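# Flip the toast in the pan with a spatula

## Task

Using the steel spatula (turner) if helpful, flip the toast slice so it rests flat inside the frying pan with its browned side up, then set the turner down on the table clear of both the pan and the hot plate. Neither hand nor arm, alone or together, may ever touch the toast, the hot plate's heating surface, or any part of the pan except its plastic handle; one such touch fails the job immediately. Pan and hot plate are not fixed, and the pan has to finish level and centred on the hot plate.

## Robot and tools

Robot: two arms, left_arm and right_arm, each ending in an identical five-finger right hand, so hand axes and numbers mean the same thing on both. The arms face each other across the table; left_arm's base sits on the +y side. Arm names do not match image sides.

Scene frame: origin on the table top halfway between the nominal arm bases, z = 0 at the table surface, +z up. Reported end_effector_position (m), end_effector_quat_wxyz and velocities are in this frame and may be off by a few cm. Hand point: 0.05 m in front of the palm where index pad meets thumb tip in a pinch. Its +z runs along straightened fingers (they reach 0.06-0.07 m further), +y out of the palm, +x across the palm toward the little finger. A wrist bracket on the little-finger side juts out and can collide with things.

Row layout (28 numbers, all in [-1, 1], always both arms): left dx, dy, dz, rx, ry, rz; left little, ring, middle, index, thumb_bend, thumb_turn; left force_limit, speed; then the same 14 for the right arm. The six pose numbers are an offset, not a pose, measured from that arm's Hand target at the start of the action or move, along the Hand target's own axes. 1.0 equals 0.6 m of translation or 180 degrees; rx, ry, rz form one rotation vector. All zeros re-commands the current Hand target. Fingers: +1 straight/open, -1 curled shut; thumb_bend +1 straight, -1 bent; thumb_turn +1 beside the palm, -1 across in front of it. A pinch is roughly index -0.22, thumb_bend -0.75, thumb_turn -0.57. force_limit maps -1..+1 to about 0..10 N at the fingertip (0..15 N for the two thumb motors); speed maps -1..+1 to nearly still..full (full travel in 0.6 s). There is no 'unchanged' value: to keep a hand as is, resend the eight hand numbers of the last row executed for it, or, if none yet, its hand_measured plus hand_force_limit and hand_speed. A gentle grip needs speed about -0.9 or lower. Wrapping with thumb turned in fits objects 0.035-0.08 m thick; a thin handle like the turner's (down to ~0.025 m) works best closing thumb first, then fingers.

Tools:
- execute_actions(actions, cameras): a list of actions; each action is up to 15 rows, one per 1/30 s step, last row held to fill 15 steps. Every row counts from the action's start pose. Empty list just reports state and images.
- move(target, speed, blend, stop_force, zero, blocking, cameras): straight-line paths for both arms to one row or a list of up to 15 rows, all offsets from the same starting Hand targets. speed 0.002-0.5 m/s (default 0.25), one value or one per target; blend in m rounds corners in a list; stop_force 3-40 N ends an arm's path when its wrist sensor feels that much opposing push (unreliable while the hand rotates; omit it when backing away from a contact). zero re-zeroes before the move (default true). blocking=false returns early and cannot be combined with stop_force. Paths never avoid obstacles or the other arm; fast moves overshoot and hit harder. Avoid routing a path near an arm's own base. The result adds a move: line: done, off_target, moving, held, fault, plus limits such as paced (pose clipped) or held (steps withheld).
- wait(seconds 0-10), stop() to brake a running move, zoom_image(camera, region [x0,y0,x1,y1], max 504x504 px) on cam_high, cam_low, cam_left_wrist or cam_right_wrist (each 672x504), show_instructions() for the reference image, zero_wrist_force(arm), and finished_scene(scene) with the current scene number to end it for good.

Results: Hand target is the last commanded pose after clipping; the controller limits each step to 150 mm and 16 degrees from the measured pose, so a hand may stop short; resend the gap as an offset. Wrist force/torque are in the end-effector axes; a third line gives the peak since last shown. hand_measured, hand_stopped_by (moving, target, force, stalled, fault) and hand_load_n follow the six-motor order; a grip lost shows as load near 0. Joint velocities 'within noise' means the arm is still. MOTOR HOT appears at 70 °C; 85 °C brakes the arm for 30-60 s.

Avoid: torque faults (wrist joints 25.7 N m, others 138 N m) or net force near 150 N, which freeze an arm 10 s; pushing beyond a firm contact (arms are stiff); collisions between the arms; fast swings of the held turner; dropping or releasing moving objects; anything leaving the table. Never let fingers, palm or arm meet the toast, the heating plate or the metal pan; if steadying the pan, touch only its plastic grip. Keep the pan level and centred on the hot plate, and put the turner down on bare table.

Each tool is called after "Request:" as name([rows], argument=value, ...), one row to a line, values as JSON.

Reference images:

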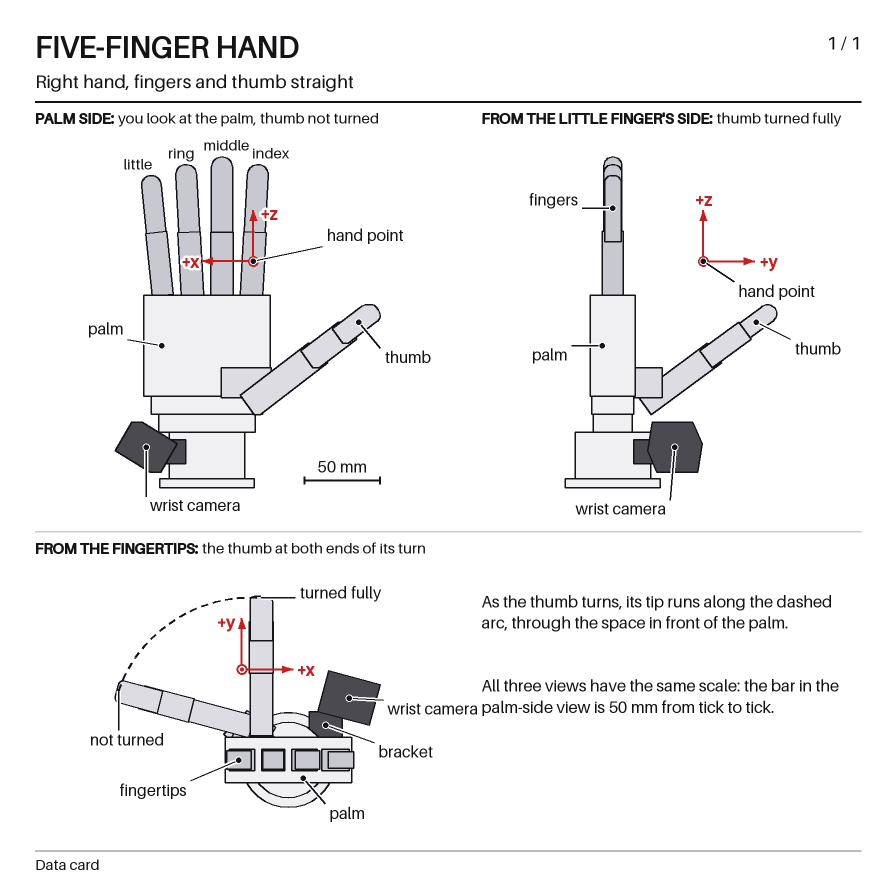

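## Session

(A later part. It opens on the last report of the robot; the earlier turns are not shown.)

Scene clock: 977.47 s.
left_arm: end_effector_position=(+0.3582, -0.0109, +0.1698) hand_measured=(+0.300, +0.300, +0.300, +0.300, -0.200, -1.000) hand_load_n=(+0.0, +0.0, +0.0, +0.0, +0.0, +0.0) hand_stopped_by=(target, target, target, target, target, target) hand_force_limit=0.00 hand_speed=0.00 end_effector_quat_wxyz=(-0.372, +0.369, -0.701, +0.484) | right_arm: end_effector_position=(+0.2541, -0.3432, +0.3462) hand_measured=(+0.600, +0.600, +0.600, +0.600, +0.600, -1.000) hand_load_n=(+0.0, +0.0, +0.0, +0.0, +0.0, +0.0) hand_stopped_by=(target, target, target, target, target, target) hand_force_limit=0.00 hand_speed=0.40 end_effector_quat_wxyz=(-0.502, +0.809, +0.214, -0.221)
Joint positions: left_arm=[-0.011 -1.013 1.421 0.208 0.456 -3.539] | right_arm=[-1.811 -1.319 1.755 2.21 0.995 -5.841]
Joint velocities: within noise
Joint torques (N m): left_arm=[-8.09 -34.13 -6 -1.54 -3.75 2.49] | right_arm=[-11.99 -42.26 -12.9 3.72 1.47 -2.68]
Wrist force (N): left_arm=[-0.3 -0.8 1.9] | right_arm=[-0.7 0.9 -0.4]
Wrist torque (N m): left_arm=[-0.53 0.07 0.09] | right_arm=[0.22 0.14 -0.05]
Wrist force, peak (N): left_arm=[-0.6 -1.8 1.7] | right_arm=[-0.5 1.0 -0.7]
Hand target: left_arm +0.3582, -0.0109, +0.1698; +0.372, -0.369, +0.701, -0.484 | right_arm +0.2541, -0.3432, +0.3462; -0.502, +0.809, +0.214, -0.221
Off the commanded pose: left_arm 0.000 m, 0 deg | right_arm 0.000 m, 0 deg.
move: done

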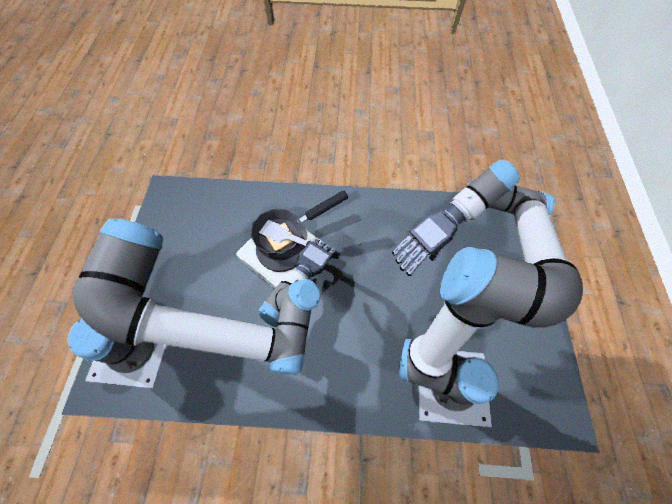

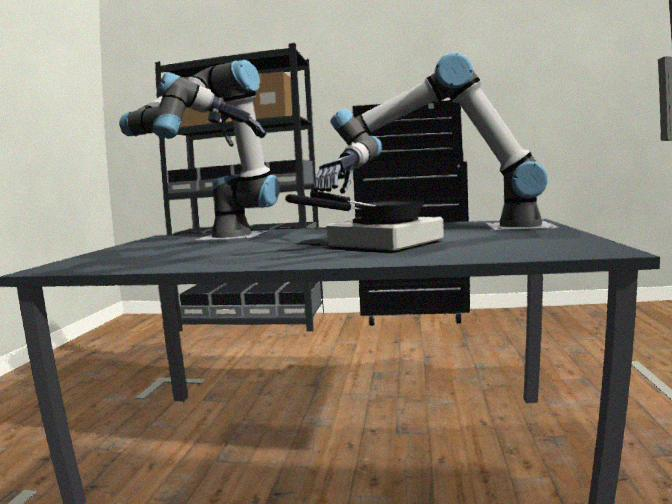

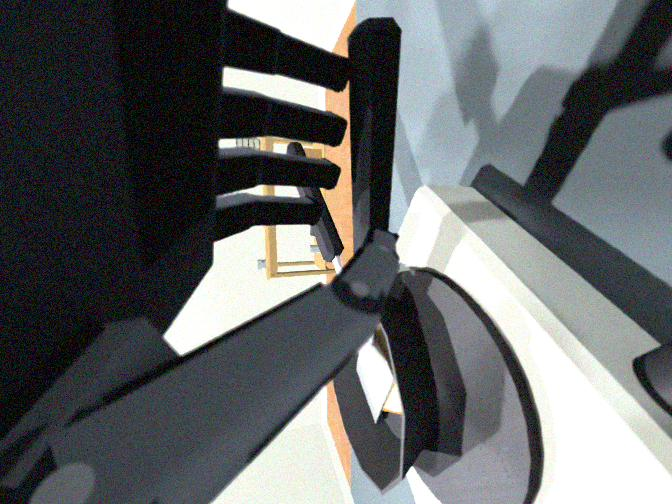

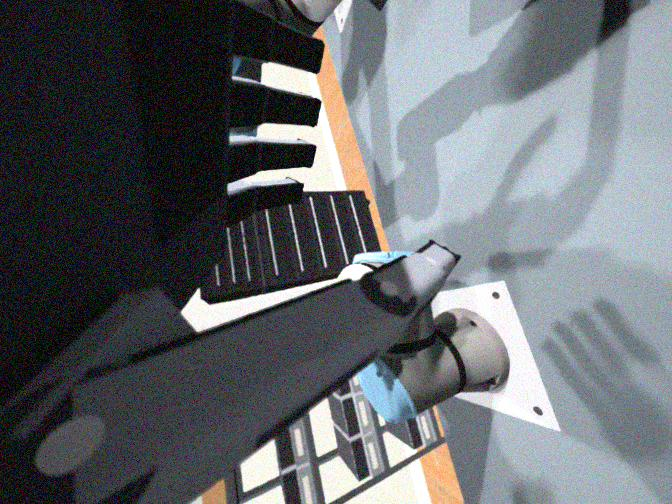

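Request:
move(target=[0,0.027,0,0,0,0,0.3,0.3,0.3,0.3,-0.2,-1,0,0,0,0,0,0,0,0,0.6,0.6,0.6,0.6,0.6,-1,0,0.4], speed=0.05, stop_force=5)

Request:
zoom_image(camera="cam_low", region=[290, 150, 410, 230])

Request:
zoom_image(camera="cam_left_wrist", region=[200, 0, 500, 300])

Scene clock: 983.50 s.
left_arm: end_effector_position=(+0.3556, -0.0067, +0.1544) hand_measured=(+0.300, +0.300, +0.300, +0.300, -0.200, -1.000) hand_load_n=(+0.0, +0.5, +0.0, -0.5, +0.0, +0.0) hand_stopped_by=(target, target, target, target, target, target) hand_force_limit=0.00 hand_speed=0.00 end_effector_quat_wxyz=(-0.372, +0.369, -0.701, +0.484) | right_arm: end_effector_position=(+0.2541, -0.3432, +0.3462) hand_measured=(+0.600, +0.600, +0.600, +0.600, +0.600, -1.000) hand_load_n=(+0.0, +0.0, +0.0, +0.0, +0.0, +0.0) hand_stopped_by=(target, target, target, target, target, target) hand_force_limit=0.00 hand_speed=0.40 end_effector_quat_wxyz=(-0.502, +0.809, +0.214, -0.221)
Joint positions: left_arm=[-0.017 -1.006 1.455 0.174 0.452 -3.546] | right_arm=[-1.811 -1.319 1.755 2.21 0.995 -5.841]
Joint velocities: within noise
Joint torques (N m): left_arm=[-8.4 -29.16 -6.11 -1.42 -3.83 -1.1] | right_arm=[-11.92 -41.94 -6.34 3.65 1.43 -2.69]
Wrist force (N): left_arm=[-0.3 -1.4 1.4] | right_arm=[-0.4 0.8 -0.2]
Wrist torque (N m): left_arm=[-0.51 0.13 0.06] | right_arm=[0.19 0.09 -0.03]
Wrist force, peak (N): left_arm=[-0.6 -1.0 2.1] | right_arm=[-0.5 1.1 -0.5]
Hand target: left_arm +0.3556, -0.0067, +0.1544; +0.372, -0.369, +0.701, -0.484 | right_arm +0.2541, -0.3432, +0.3462; -0.502, +0.809, +0.214, -0.221
Off the commanded pose: left_arm 0.000 m, 0 deg | right_arm 0.000 m, 0 deg.
move: done

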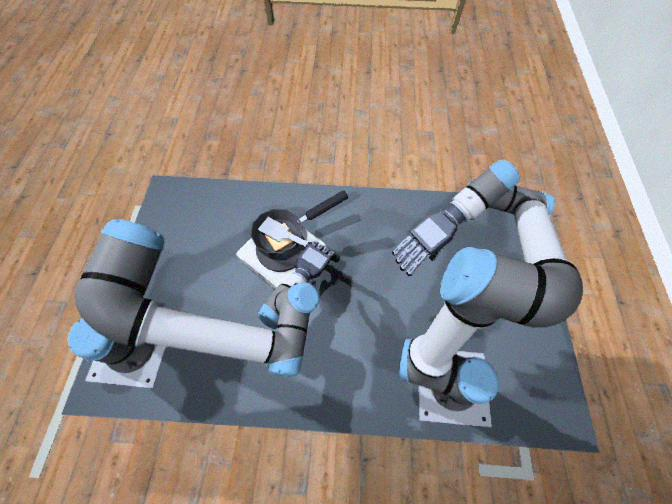

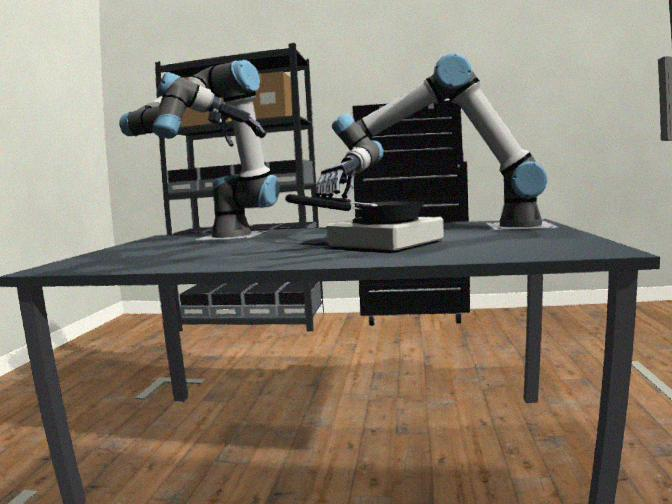

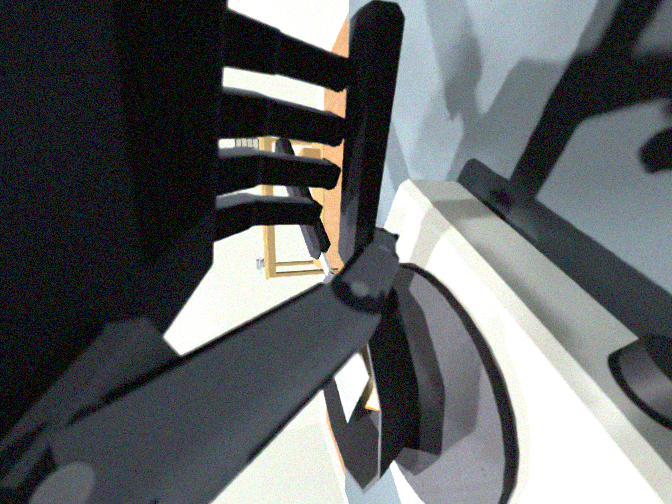

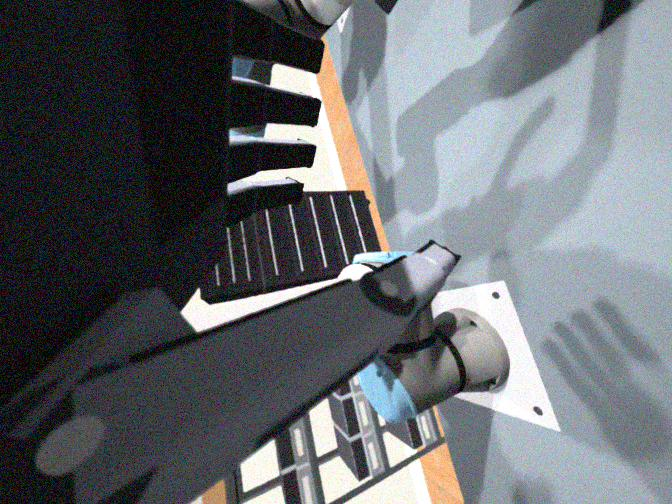

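Scaled by 4.200.

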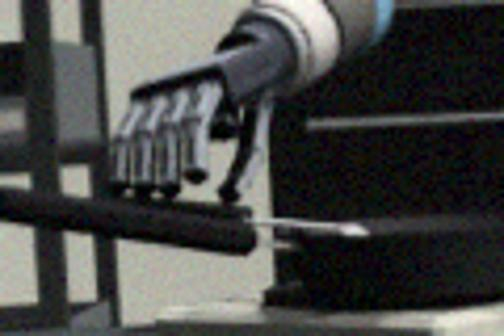

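Scaled by 1.680.

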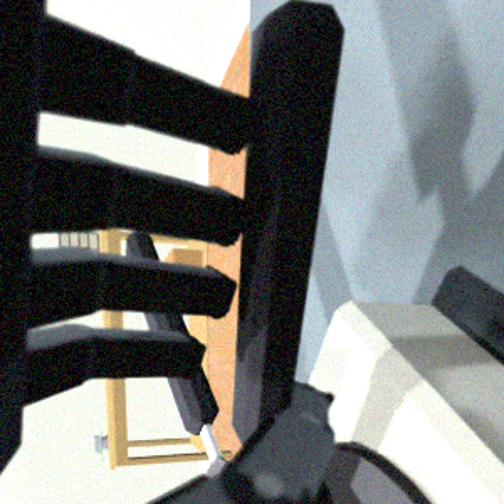

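Request:
move(target=[0,0.01,0,0,0,0,0.0,0.0,0.0,0.0,-0.2,-1,-0.6,-0.8,0,0,0,0,0,0,0.6,0.6,0.6,0.6,0.6,-1,0,0.4], speed=0.03)

Request:
zoom_image(camera="cam_low", region=[290, 150, 410, 230])

Request:
zoom_image(camera="cam_left_wrist", region=[200, 0, 500, 300])

Scene clock: 991.13 s.
left_arm: end_effector_position=(+0.3547, -0.0052, +0.1487) hand_measured=(+0.000, +0.000, +0.000, +0.000, -0.200, -1.000) hand_load_n=(+0.0, +0.0, +0.0, +0.0, +0.0, +0.0) hand_stopped_by=(target, target, target, target, target, target) hand_force_limit=-0.60 hand_speed=-0.80 end_effector_quat_wxyz=(-0.372, +0.369, -0.701, +0.484) | right_arm: end_effector_position=(+0.2541, -0.3432, +0.3462) hand_measured=(+0.600, +0.600, +0.600, +0.600, +0.600, -1.000) hand_load_n=(+0.0, +0.0, +0.0, +0.0, +0.0, -0.5) hand_stopped_by=(target, target, target, target, target, target) hand_force_limit=0.00 hand_speed=0.40 end_effector_quat_wxyz=(-0.502, +0.809, +0.214, -0.221)
Joint positions: left_arm=[-0.019 -1.003 1.467 0.162 0.451 -3.548] | right_arm=[-1.811 -1.319 1.755 2.21 0.995 -5.841]
Joint velocities: within noise
Joint torques (N m): left_arm=[-8.65 -28.4 -6.97 -1.48 -3.39 -2.61] | right_arm=[-11.81 -41.57 -6.23 3.69 1.41 -2.63]
Wrist force (N): left_arm=[-0.5 -1.1 1.3] | right_arm=[-0.7 0.8 -0.4]
Wrist torque (N m): left_arm=[-0.46 0.11 0.08] | right_arm=[0.21 0.13 -0.05]
Wrist force, peak (N): left_arm=[-0.8 -1.4 1.7] | right_arm=[-0.8 1.0 -0.6]
Hand target: left_arm +0.3547, -0.0052, +0.1487; +0.372, -0.369, +0.701, -0.484 | right_arm +0.2541, -0.3432, +0.3462; -0.502, +0.809, +0.214, -0.221
Off the commanded pose: left_arm 0.000 m, 0 deg | right_arm 0.000 m, 0 deg.
move: done

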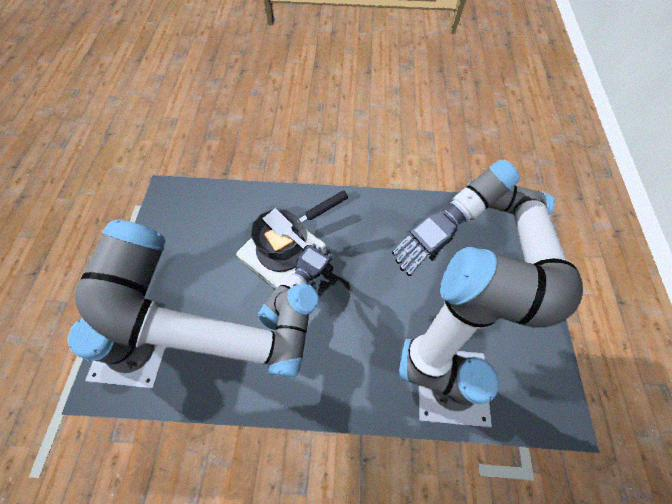

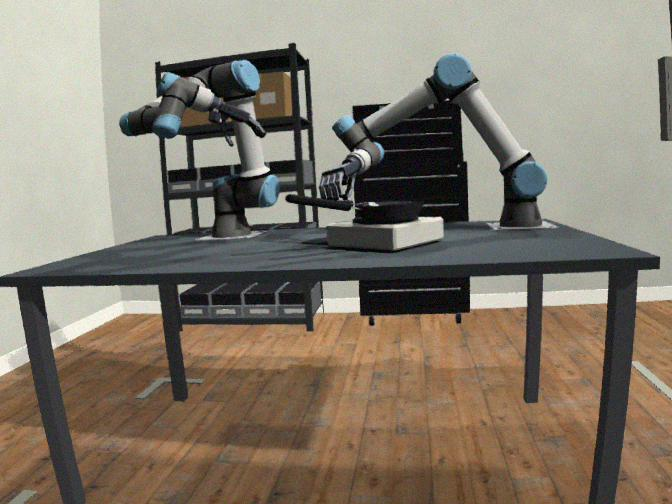

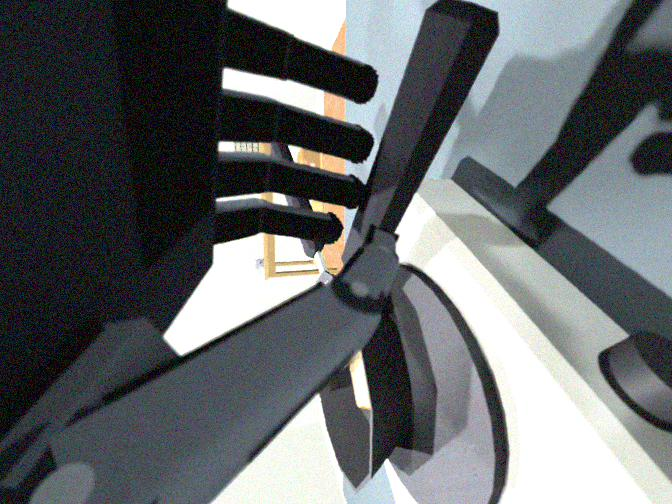

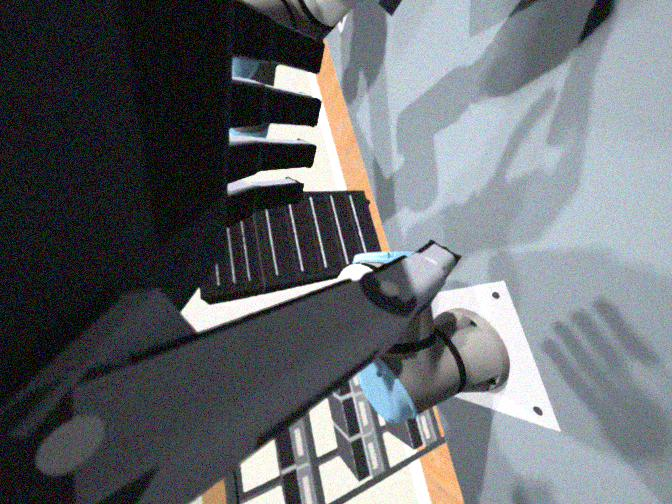

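Scaled by 4.200.

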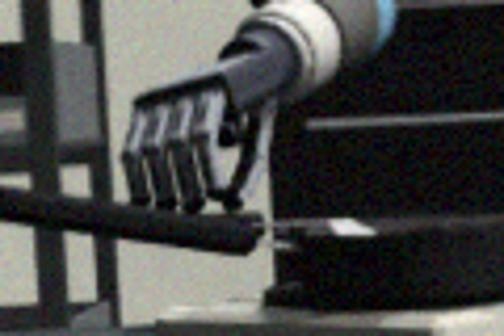

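Scaled by 1.680.

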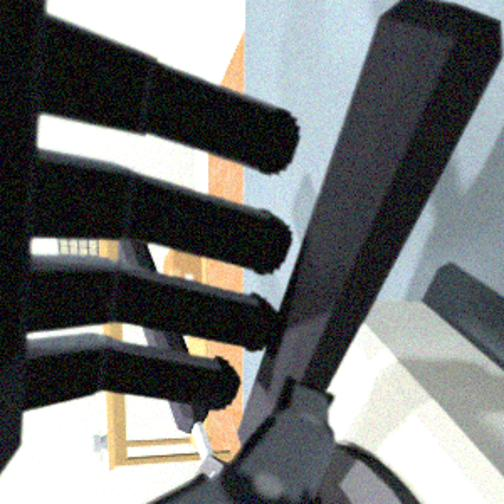

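Request:
move([
  [0,-0.045,0,0,0,0,0.4,0.4,0.4,0.4,-0.2,-1,-0.2,0,0,0,0,0,0,0,0.6,0.6,0.6,0.6,0.6,-1,0,0.4],
  [0,-0.03,0.018,0,0,0,0.4,0.4,0.4,0.4,-0.2,-1,-0.2,0,0,0,0,0,0,0,0.6,0.6,0.6,0.6,0.6,-1,0,0.4],
], speed=0.06)

Request:
zoom_image(camera="cam_low", region=[290, 150, 410, 230])

Request:
zoom_image(camera="cam_left_wrist", region=[200, 0, 500, 300])

Request:
zoom_image(camera="cam_high", region=[260, 200, 360, 300])

Scene clock: 1000.03 s.
left_arm: end_effector_position=(+0.3670, -0.0142, +0.1631) hand_measured=(+0.400, +0.400, +0.400, +0.400, -0.200, -1.000) hand_load_n=(+0.0, +0.0, +0.0, -0.5, +0.0, +0.0) hand_stopped_by=(target, target, target, target, target, target) hand_force_limit=-0.20 hand_speed=0.00 end_effector_quat_wxyz=(-0.372, +0.369, -0.701, +0.484) | right_arm: end_effector_position=(+0.2541, -0.3432, +0.3462) hand_measured=(+0.600, +0.600, +0.600, +0.600, +0.600, -1.000) hand_load_n=(+0.0, +0.0, +0.0, +0.0, +0.0, -0.5) hand_stopped_by=(target, target, target, target, target, target) hand_force_limit=0.00 hand_speed=0.40 end_effector_quat_wxyz=(-0.502, +0.809, +0.214, -0.221)
Joint positions: left_arm=[0.005 -0.999 1.415 0.182 0.47 -3.517] | right_arm=[-1.811 -1.319 1.755 2.21 0.995 -5.841]
Joint velocities: within noise
Joint torques (N m): left_arm=[9.97 -29.38 -6.73 -1.99 2.12 2.48] | right_arm=[-11.25 -41.57 -6.09 3.46 1.34 -2.63]
Wrist force (N): left_arm=[-0.5 -1.1 1.4] | right_arm=[-0.6 0.8 -0.3]
Wrist torque (N m): left_arm=[-0.54 0.12 0.06] | right_arm=[0.21 0.11 -0.05]
Wrist force, peak (N): left_arm=[-0.7 -1.3 1.8] | right_arm=[-0.8 1.1 -0.4]
Hand target: left_arm +0.3670, -0.0142, +0.1631; +0.372, -0.369, +0.701, -0.484 | right_arm +0.2541, -0.3432, +0.3462; -0.502, +0.809, +0.214, -0.221
Off the commanded pose: left_arm 0.000 m, 0 deg | right_arm 0.000 m, 0 deg.
move: done

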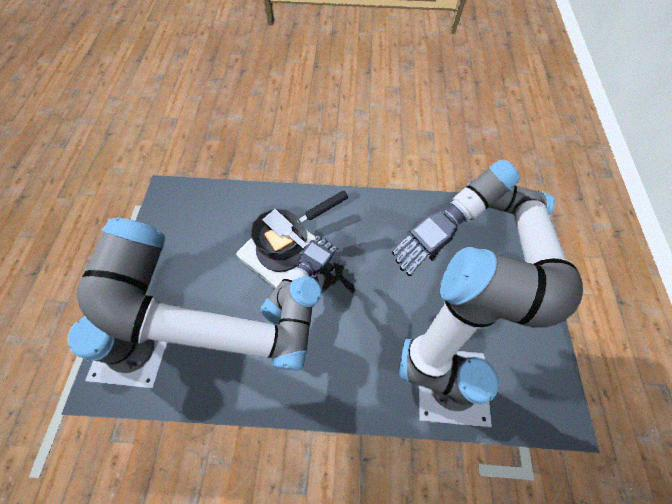

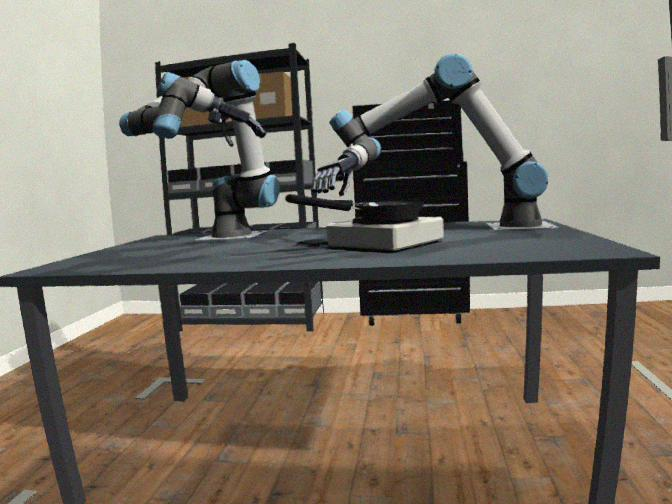

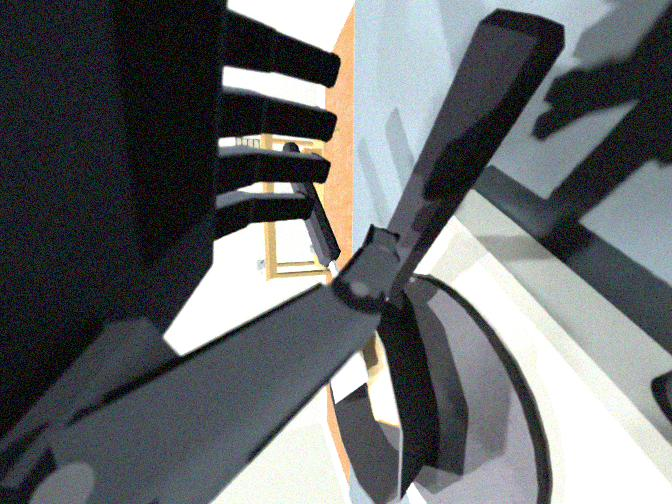

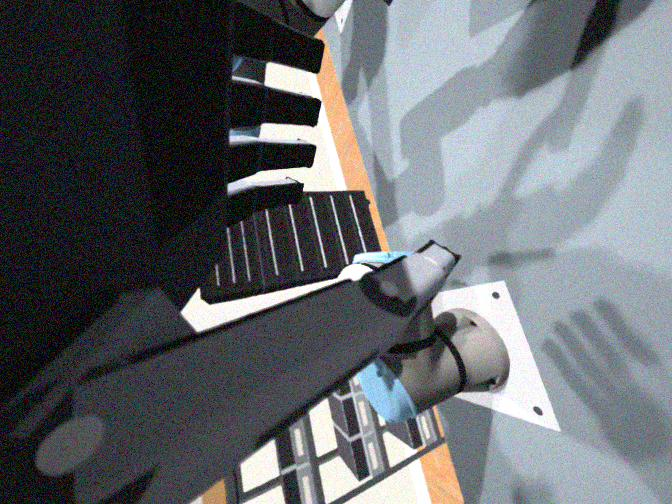

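Scaled by 4.200.

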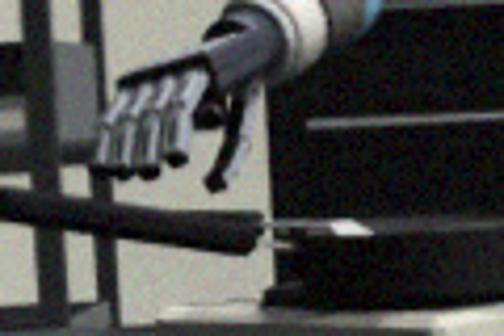

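Scaled by 1.680.

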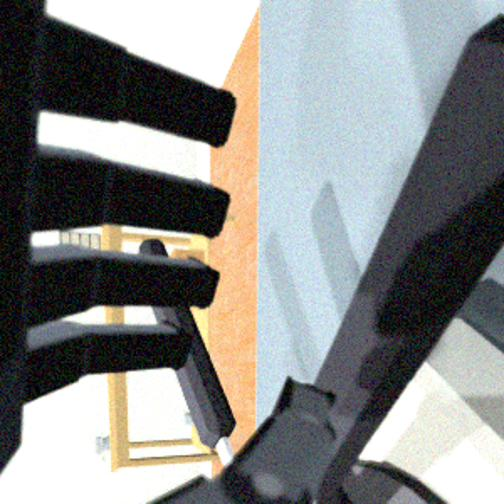

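Scaled by 5.040.

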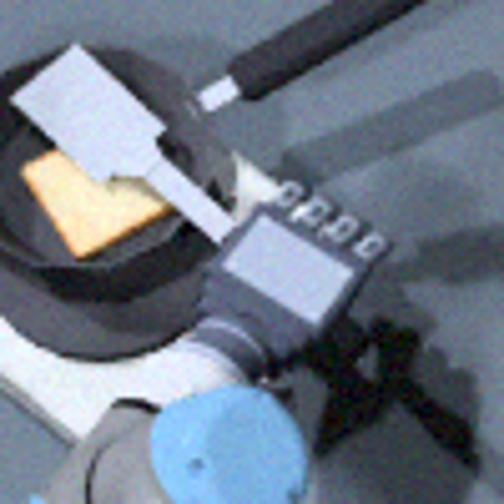

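Request:
move(target=[0.0603,-0.0168,-0.0023,0.0186,0.0729,0.0774,0.4,0.4,0.4,0.4,-0.1,-1,-0.2,0,0,0,0,0,0,0,0.6,0.6,0.6,0.6,0.6,-1,0,0.4], speed=0.1)

Request:
zoom_image(camera="cam_low", region=[290, 150, 410, 230])

Request:
zoom_image(camera="cam_high", region=[260, 200, 360, 300])

Scene clock: 1023.23 s.
left_arm: end_effector_position=(+0.3511, -0.0480, +0.1672) hand_measured=(+0.400, +0.400, +0.400, +0.400, -0.100, -1.000) hand_load_n=(+0.0, +0.0, +0.0, +0.0, +0.0, +0.0) hand_stopped_by=(target, target, target, target, target, target) hand_force_limit=-0.20 hand_speed=0.00 end_effector_quat_wxyz=(-0.356, +0.213, -0.764, +0.495) | right_arm: end_effector_position=(+0.2541, -0.3432, +0.3462) hand_measured=(+0.600, +0.600, +0.600, +0.600, +0.600, -1.000) hand_load_n=(+0.0, -0.5, +0.0, +0.0, +0.0, +0.0) hand_stopped_by=(target, target, target, target, target, target) hand_force_limit=0.00 hand_speed=0.40 end_effector_quat_wxyz=(-0.502, +0.809, +0.214, -0.221)
Joint positions: left_arm=[0 -1.066 1.508 -0.021 0.681 -3.126] | right_arm=[-1.811 -1.319 1.755 2.21 0.995 -5.841]
Joint velocities: within noise
Joint torques (N m): left_arm=[10.26 -43.62 -7.9 -2.13 1.96 2.18] | right_arm=[-10.98 -41.12 -6.23 3.45 1.37 -2.62]
Wrist force (N): left_arm=[-0.9 -1.2 1.6] | right_arm=[-0.5 0.6 -0.4]
Wrist torque (N m): left_arm=[-0.59 0.16 -0.04] | right_arm=[0.18 0.10 -0.04]
Wrist force, peak (N): left_arm=[-1.2 -1.2 1.9] | right_arm=[-0.8 1.0 -0.4]
Hand target: left_arm +0.3511, -0.0480, +0.1672; +0.356, -0.213, +0.764, -0.495 | right_arm +0.2541, -0.3432, +0.3462; -0.502, +0.809, +0.214, -0.221
Off the commanded pose: left_arm 0.000 m, 0 deg | right_arm 0.000 m, 0 deg.
move: done

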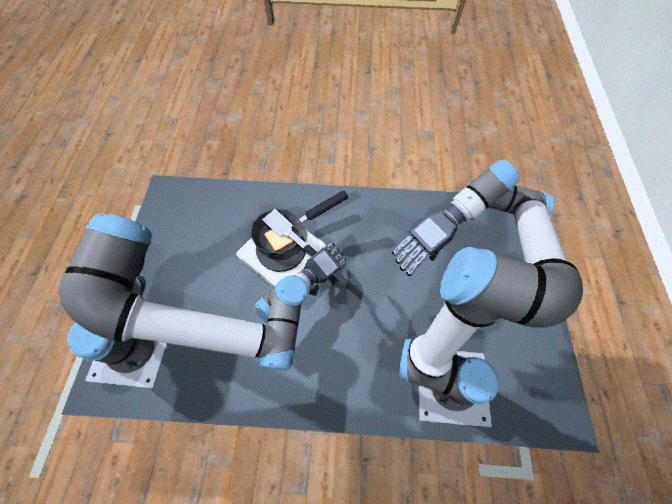

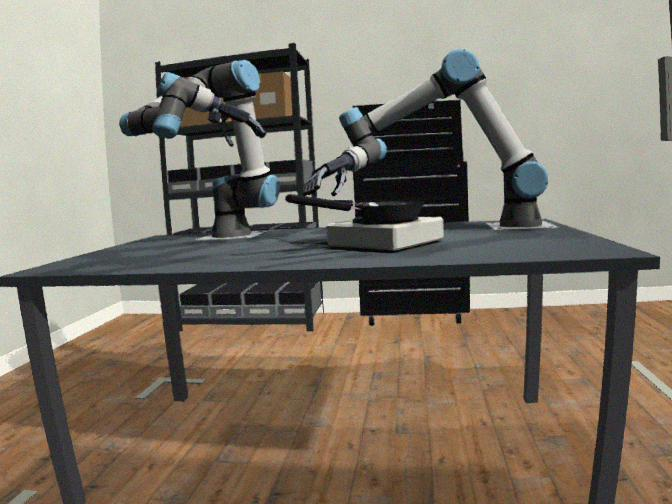

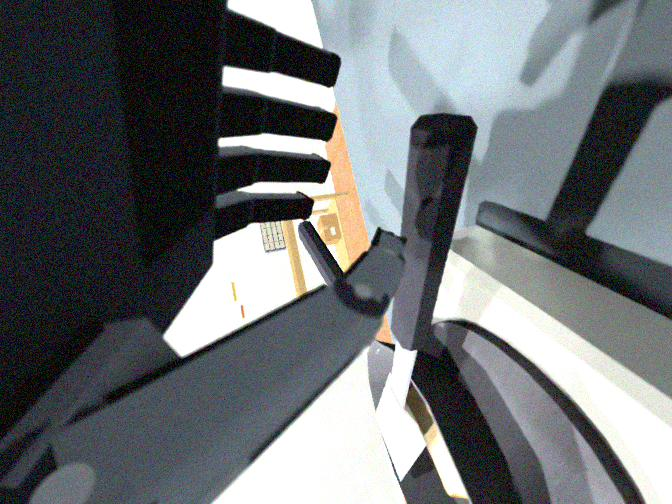

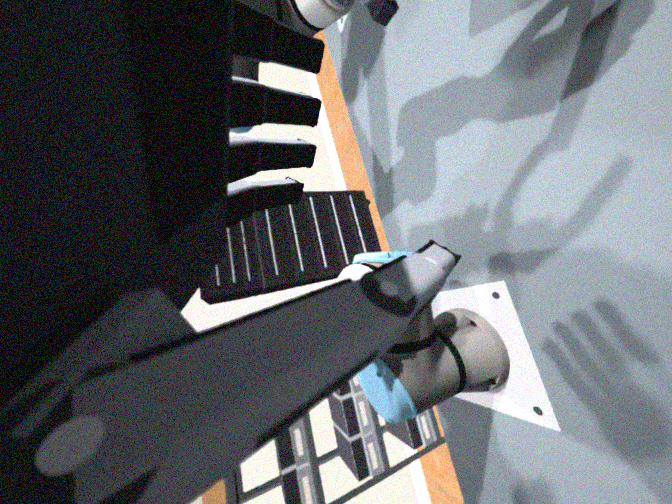

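Scaled by 4.200.

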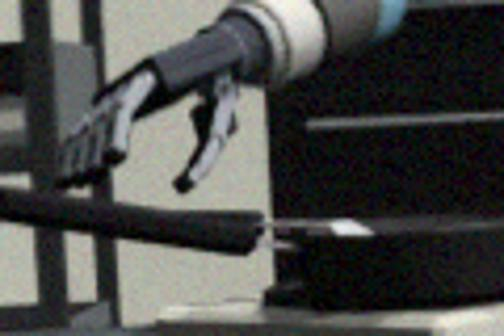

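Scaled by 5.040.

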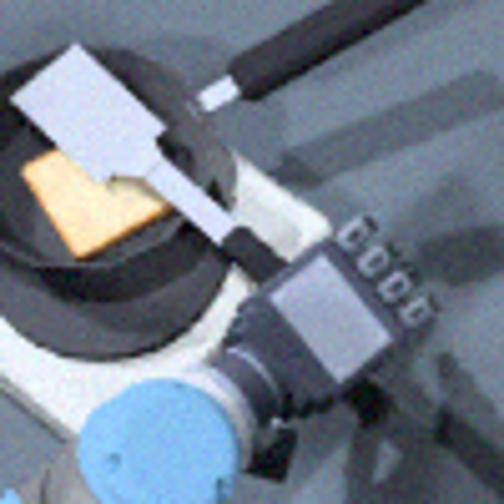

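Request:
move(target=[0,0.05,0,0,0,0,0.4,0.4,0.4,0.4,-0.1,-1,-0.2,0,0,0,0,0,0,0,0.6,0.6,0.6,0.6,0.6,-1,0,0.4], speed=0.06)

Request:
zoom_image(camera="cam_low", region=[290, 150, 410, 230])

Request:
zoom_image(camera="cam_high", region=[260, 200, 360, 300])

Request:
zoom_image(camera="cam_left_wrist", region=[200, 0, 500, 300])

Scene clock: 1030.53 s.
left_arm: end_effector_position=(+0.3519, -0.0354, +0.1400) hand_measured=(+0.400, +0.400, +0.400, +0.400, -0.100, -1.000) hand_load_n=(+0.0, +0.0, +0.0, +0.0, +0.0, +0.0) hand_stopped_by=(target, target, target, target, target, target) hand_force_limit=-0.20 hand_speed=0.00 end_effector_quat_wxyz=(-0.356, +0.213, -0.764, +0.495) | right_arm: end_effector_position=(+0.2541, -0.3432, +0.3462) hand_measured=(+0.600, +0.600, +0.600, +0.600, +0.600, -1.000) hand_load_n=(+0.0, +0.0, +0.0, +0.0, +0.0, +0.0) hand_stopped_by=(target, target, target, target, target, target) hand_force_limit=0.00 hand_speed=0.40 end_effector_quat_wxyz=(-0.502, +0.809, +0.214, -0.221)
Joint positions: left_arm=[0.001 -1.063 1.58 -0.097 0.681 -3.125] | right_arm=[-1.811 -1.319 1.755 2.21 0.995 -5.841]
Joint velocities: within noise
Joint torques (N m): left_arm=[8.5 -27.46 -5.96 -1.84 2.25 2.37] | right_arm=[-10.76 -41.55 -6.39 3.32 1.25 -2.62]
Wrist force (N): left_arm=[-0.9 -0.9 1.2] | right_arm=[-0.5 0.6 -0.4]
Wrist torque (N m): left_arm=[-0.51 0.17 -0.04] | right_arm=[0.19 0.10 -0.04]
Wrist force, peak (N): left_arm=[-1.4 -1.5 1.8] | right_arm=[-0.6 1.0 -0.6]
Hand target: left_arm +0.3519, -0.0354, +0.1399; +0.356, -0.213, +0.764, -0.495 | right_arm +0.2541, -0.3432, +0.3462; -0.502, +0.809, +0.214, -0.221
Off the commanded pose: left_arm 0.000 m, 0 deg | right_arm 0.000 m, 0 deg.
move: done

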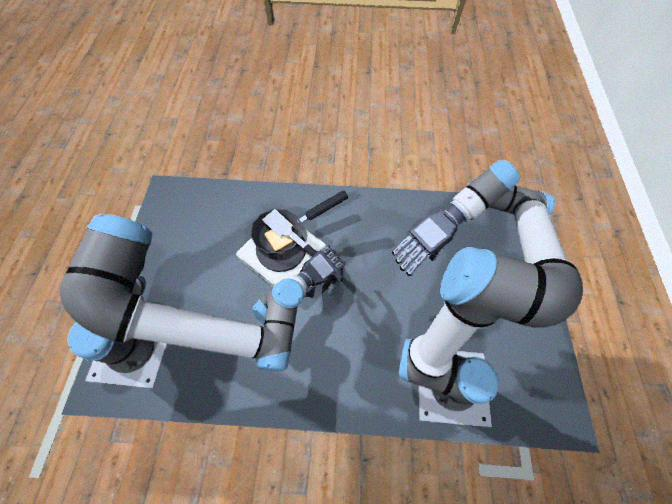

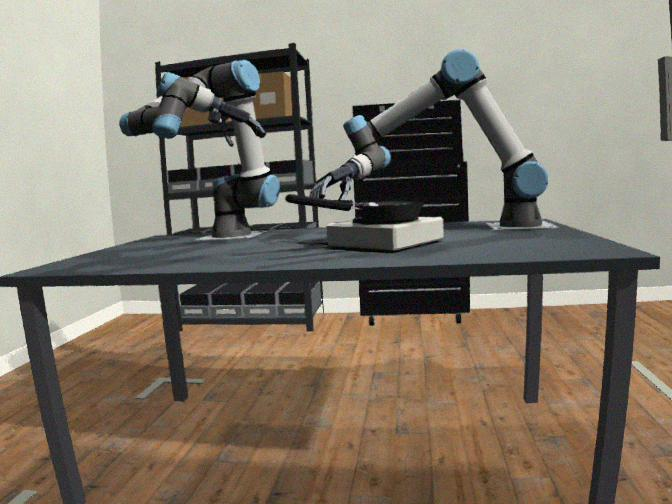

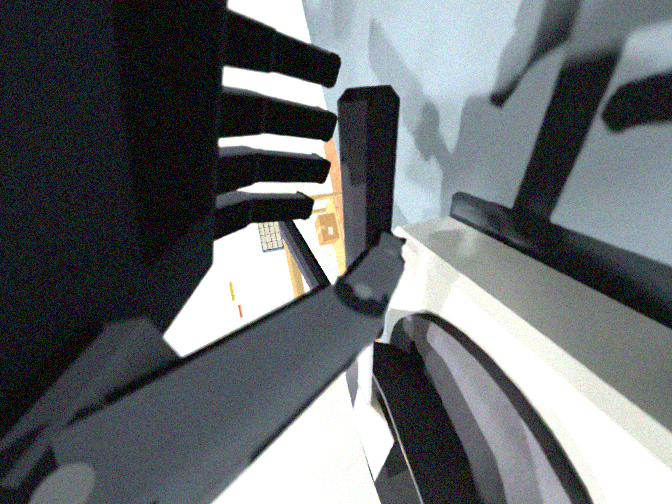

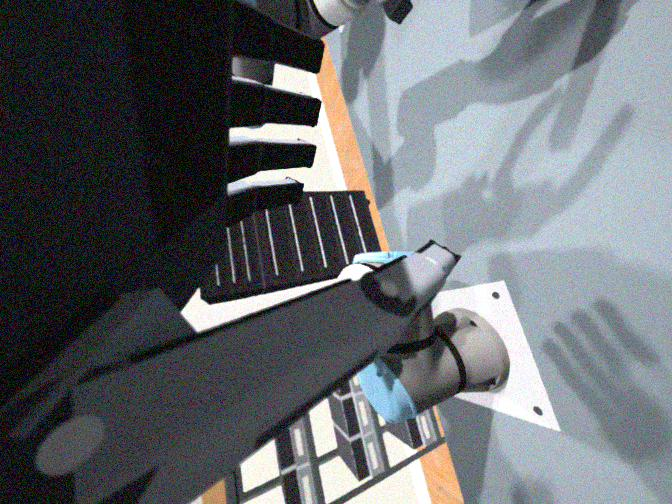

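Scaled by 4.200.

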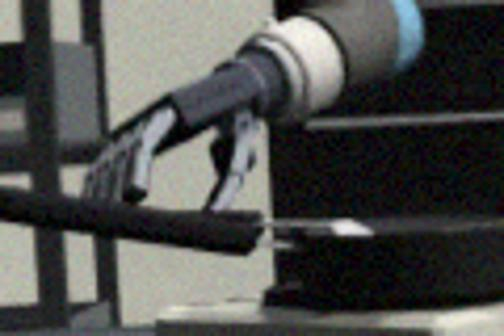

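Scaled by 5.040.

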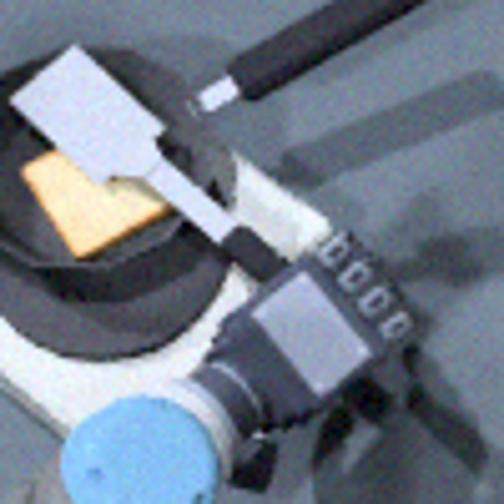

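Scaled by 1.680.

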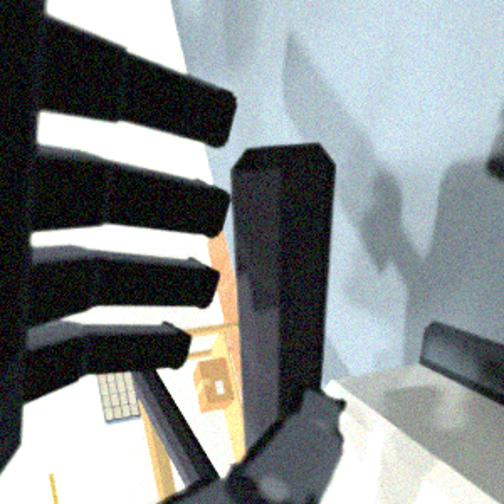

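Request:
move(target=[-0.018,0.022,0,0,0,0,0.4,0.4,0.4,0.4,-0.1,-1,-0.2,0,0,0,0,0,0,0,0.6,0.6,0.6,0.6,0.6,-1,0,0.4], speed=0.05, stop_force=5)

Request:
zoom_image(camera="cam_low", region=[290, 150, 410, 230])

Request:
zoom_image(camera="cam_left_wrist", region=[200, 0, 500, 300])

Scene clock: 1036.33 s.
left_arm: end_effector_position=(+0.3593, -0.0225, +0.1315) hand_measured=(+0.400, +0.400, +0.400, +0.400, -0.100, -1.000) hand_load_n=(+0.0, +0.0, +0.0, +0.0, -0.5, +0.0) hand_stopped_by=(target, target, target, target, target, target) hand_force_limit=-0.20 hand_speed=0.00 end_effector_quat_wxyz=(-0.356, +0.213, -0.764, +0.495) | right_arm: end_effector_position=(+0.2541, -0.3432, +0.3462) hand_measured=(+0.600, +0.600, +0.600, +0.600, +0.600, -1.000) hand_load_n=(+0.0, +0.0, +0.0, +0.0, +0.0, +0.0) hand_stopped_by=(target, target, target, target, target, target) hand_force_limit=0.00 hand_speed=0.40 end_effector_quat_wxyz=(-0.502, +0.809, +0.214, -0.221)
Joint positions: left_arm=[0.015 -1.077 1.627 -0.137 0.694 -3.116] | right_arm=[-1.811 -1.319 1.755 2.21 0.995 -5.841]
Joint velocities: within noise
Joint torques (N m): left_arm=[10.26 -39.94 -6.03 -2.33 2.44 2.36] | right_arm=[-9.97 -41.35 -5.75 3.25 1.31 -2.6]
Wrist force (N): left_arm=[-0.8 -1.1 1.3] | right_arm=[-0.4 0.8 -0.4]
Wrist torque (N m): left_arm=[-0.55 0.17 -0.02] | right_arm=[0.20 0.09 -0.04]
Wrist force, peak (N): left_arm=[-1.0 -1.4 1.7] | right_arm=[-0.6 1.0 -0.7]
Hand target: left_arm +0.3593, -0.0225, +0.1315; +0.356, -0.213, +0.764, -0.495 | right_arm +0.2541, -0.3432, +0.3462; -0.502, +0.809, +0.214, -0.221
Off the commanded pose: left_arm 0.000 m, 0 deg | right_arm 0.000 m, 0 deg.
move: done

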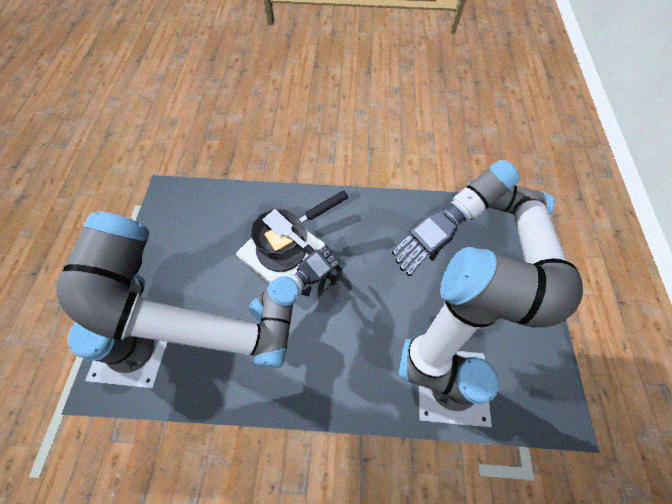

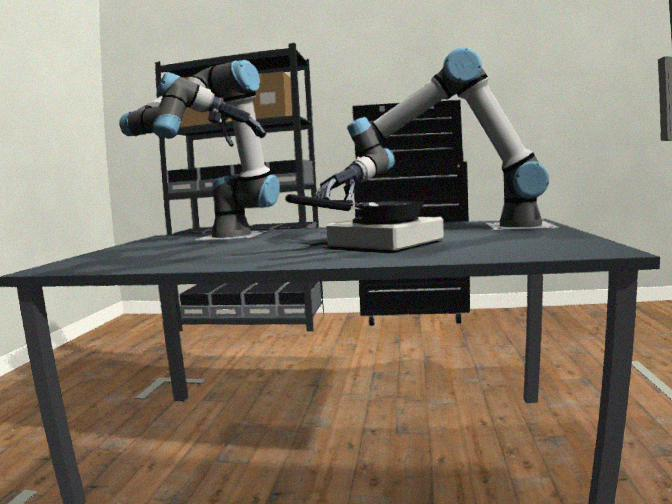

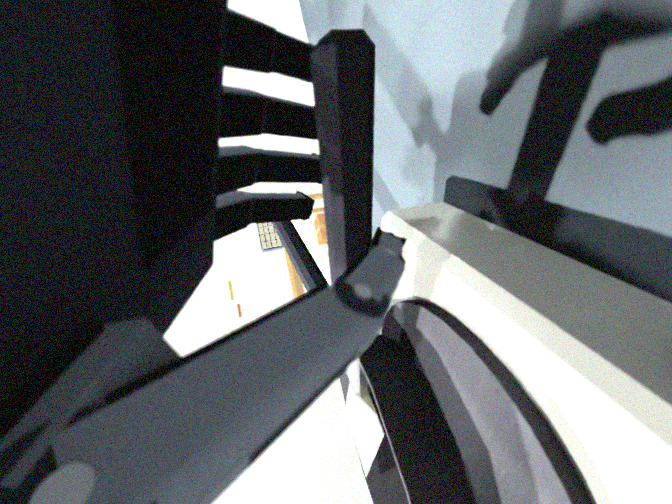

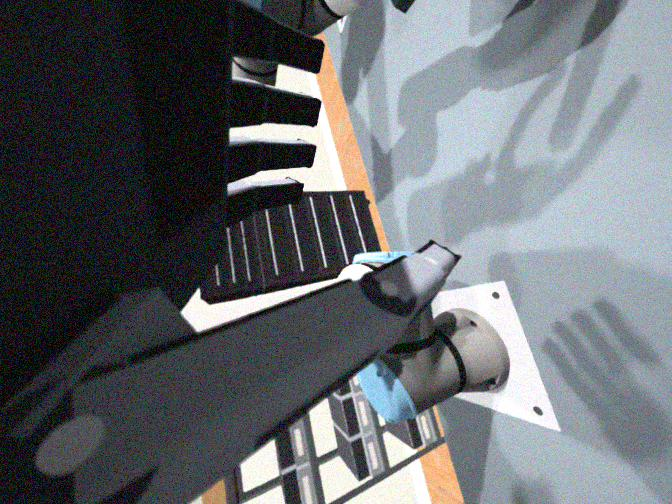

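Scaled by 4.200.

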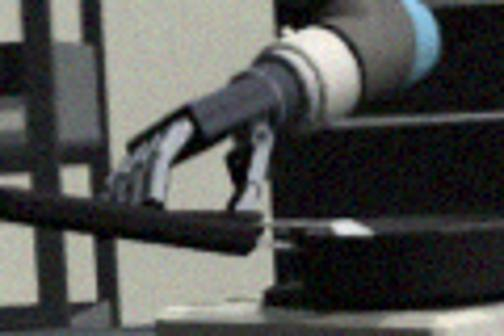

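Scaled by 1.680.

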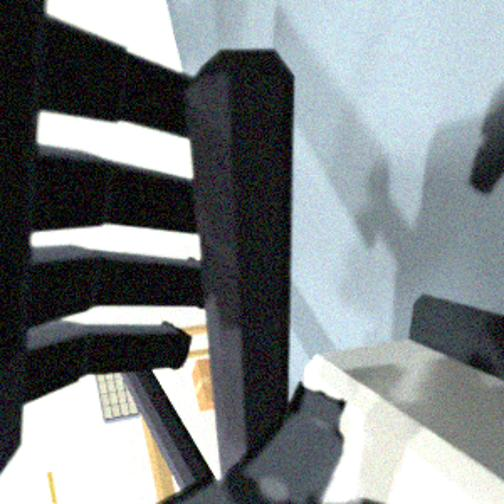

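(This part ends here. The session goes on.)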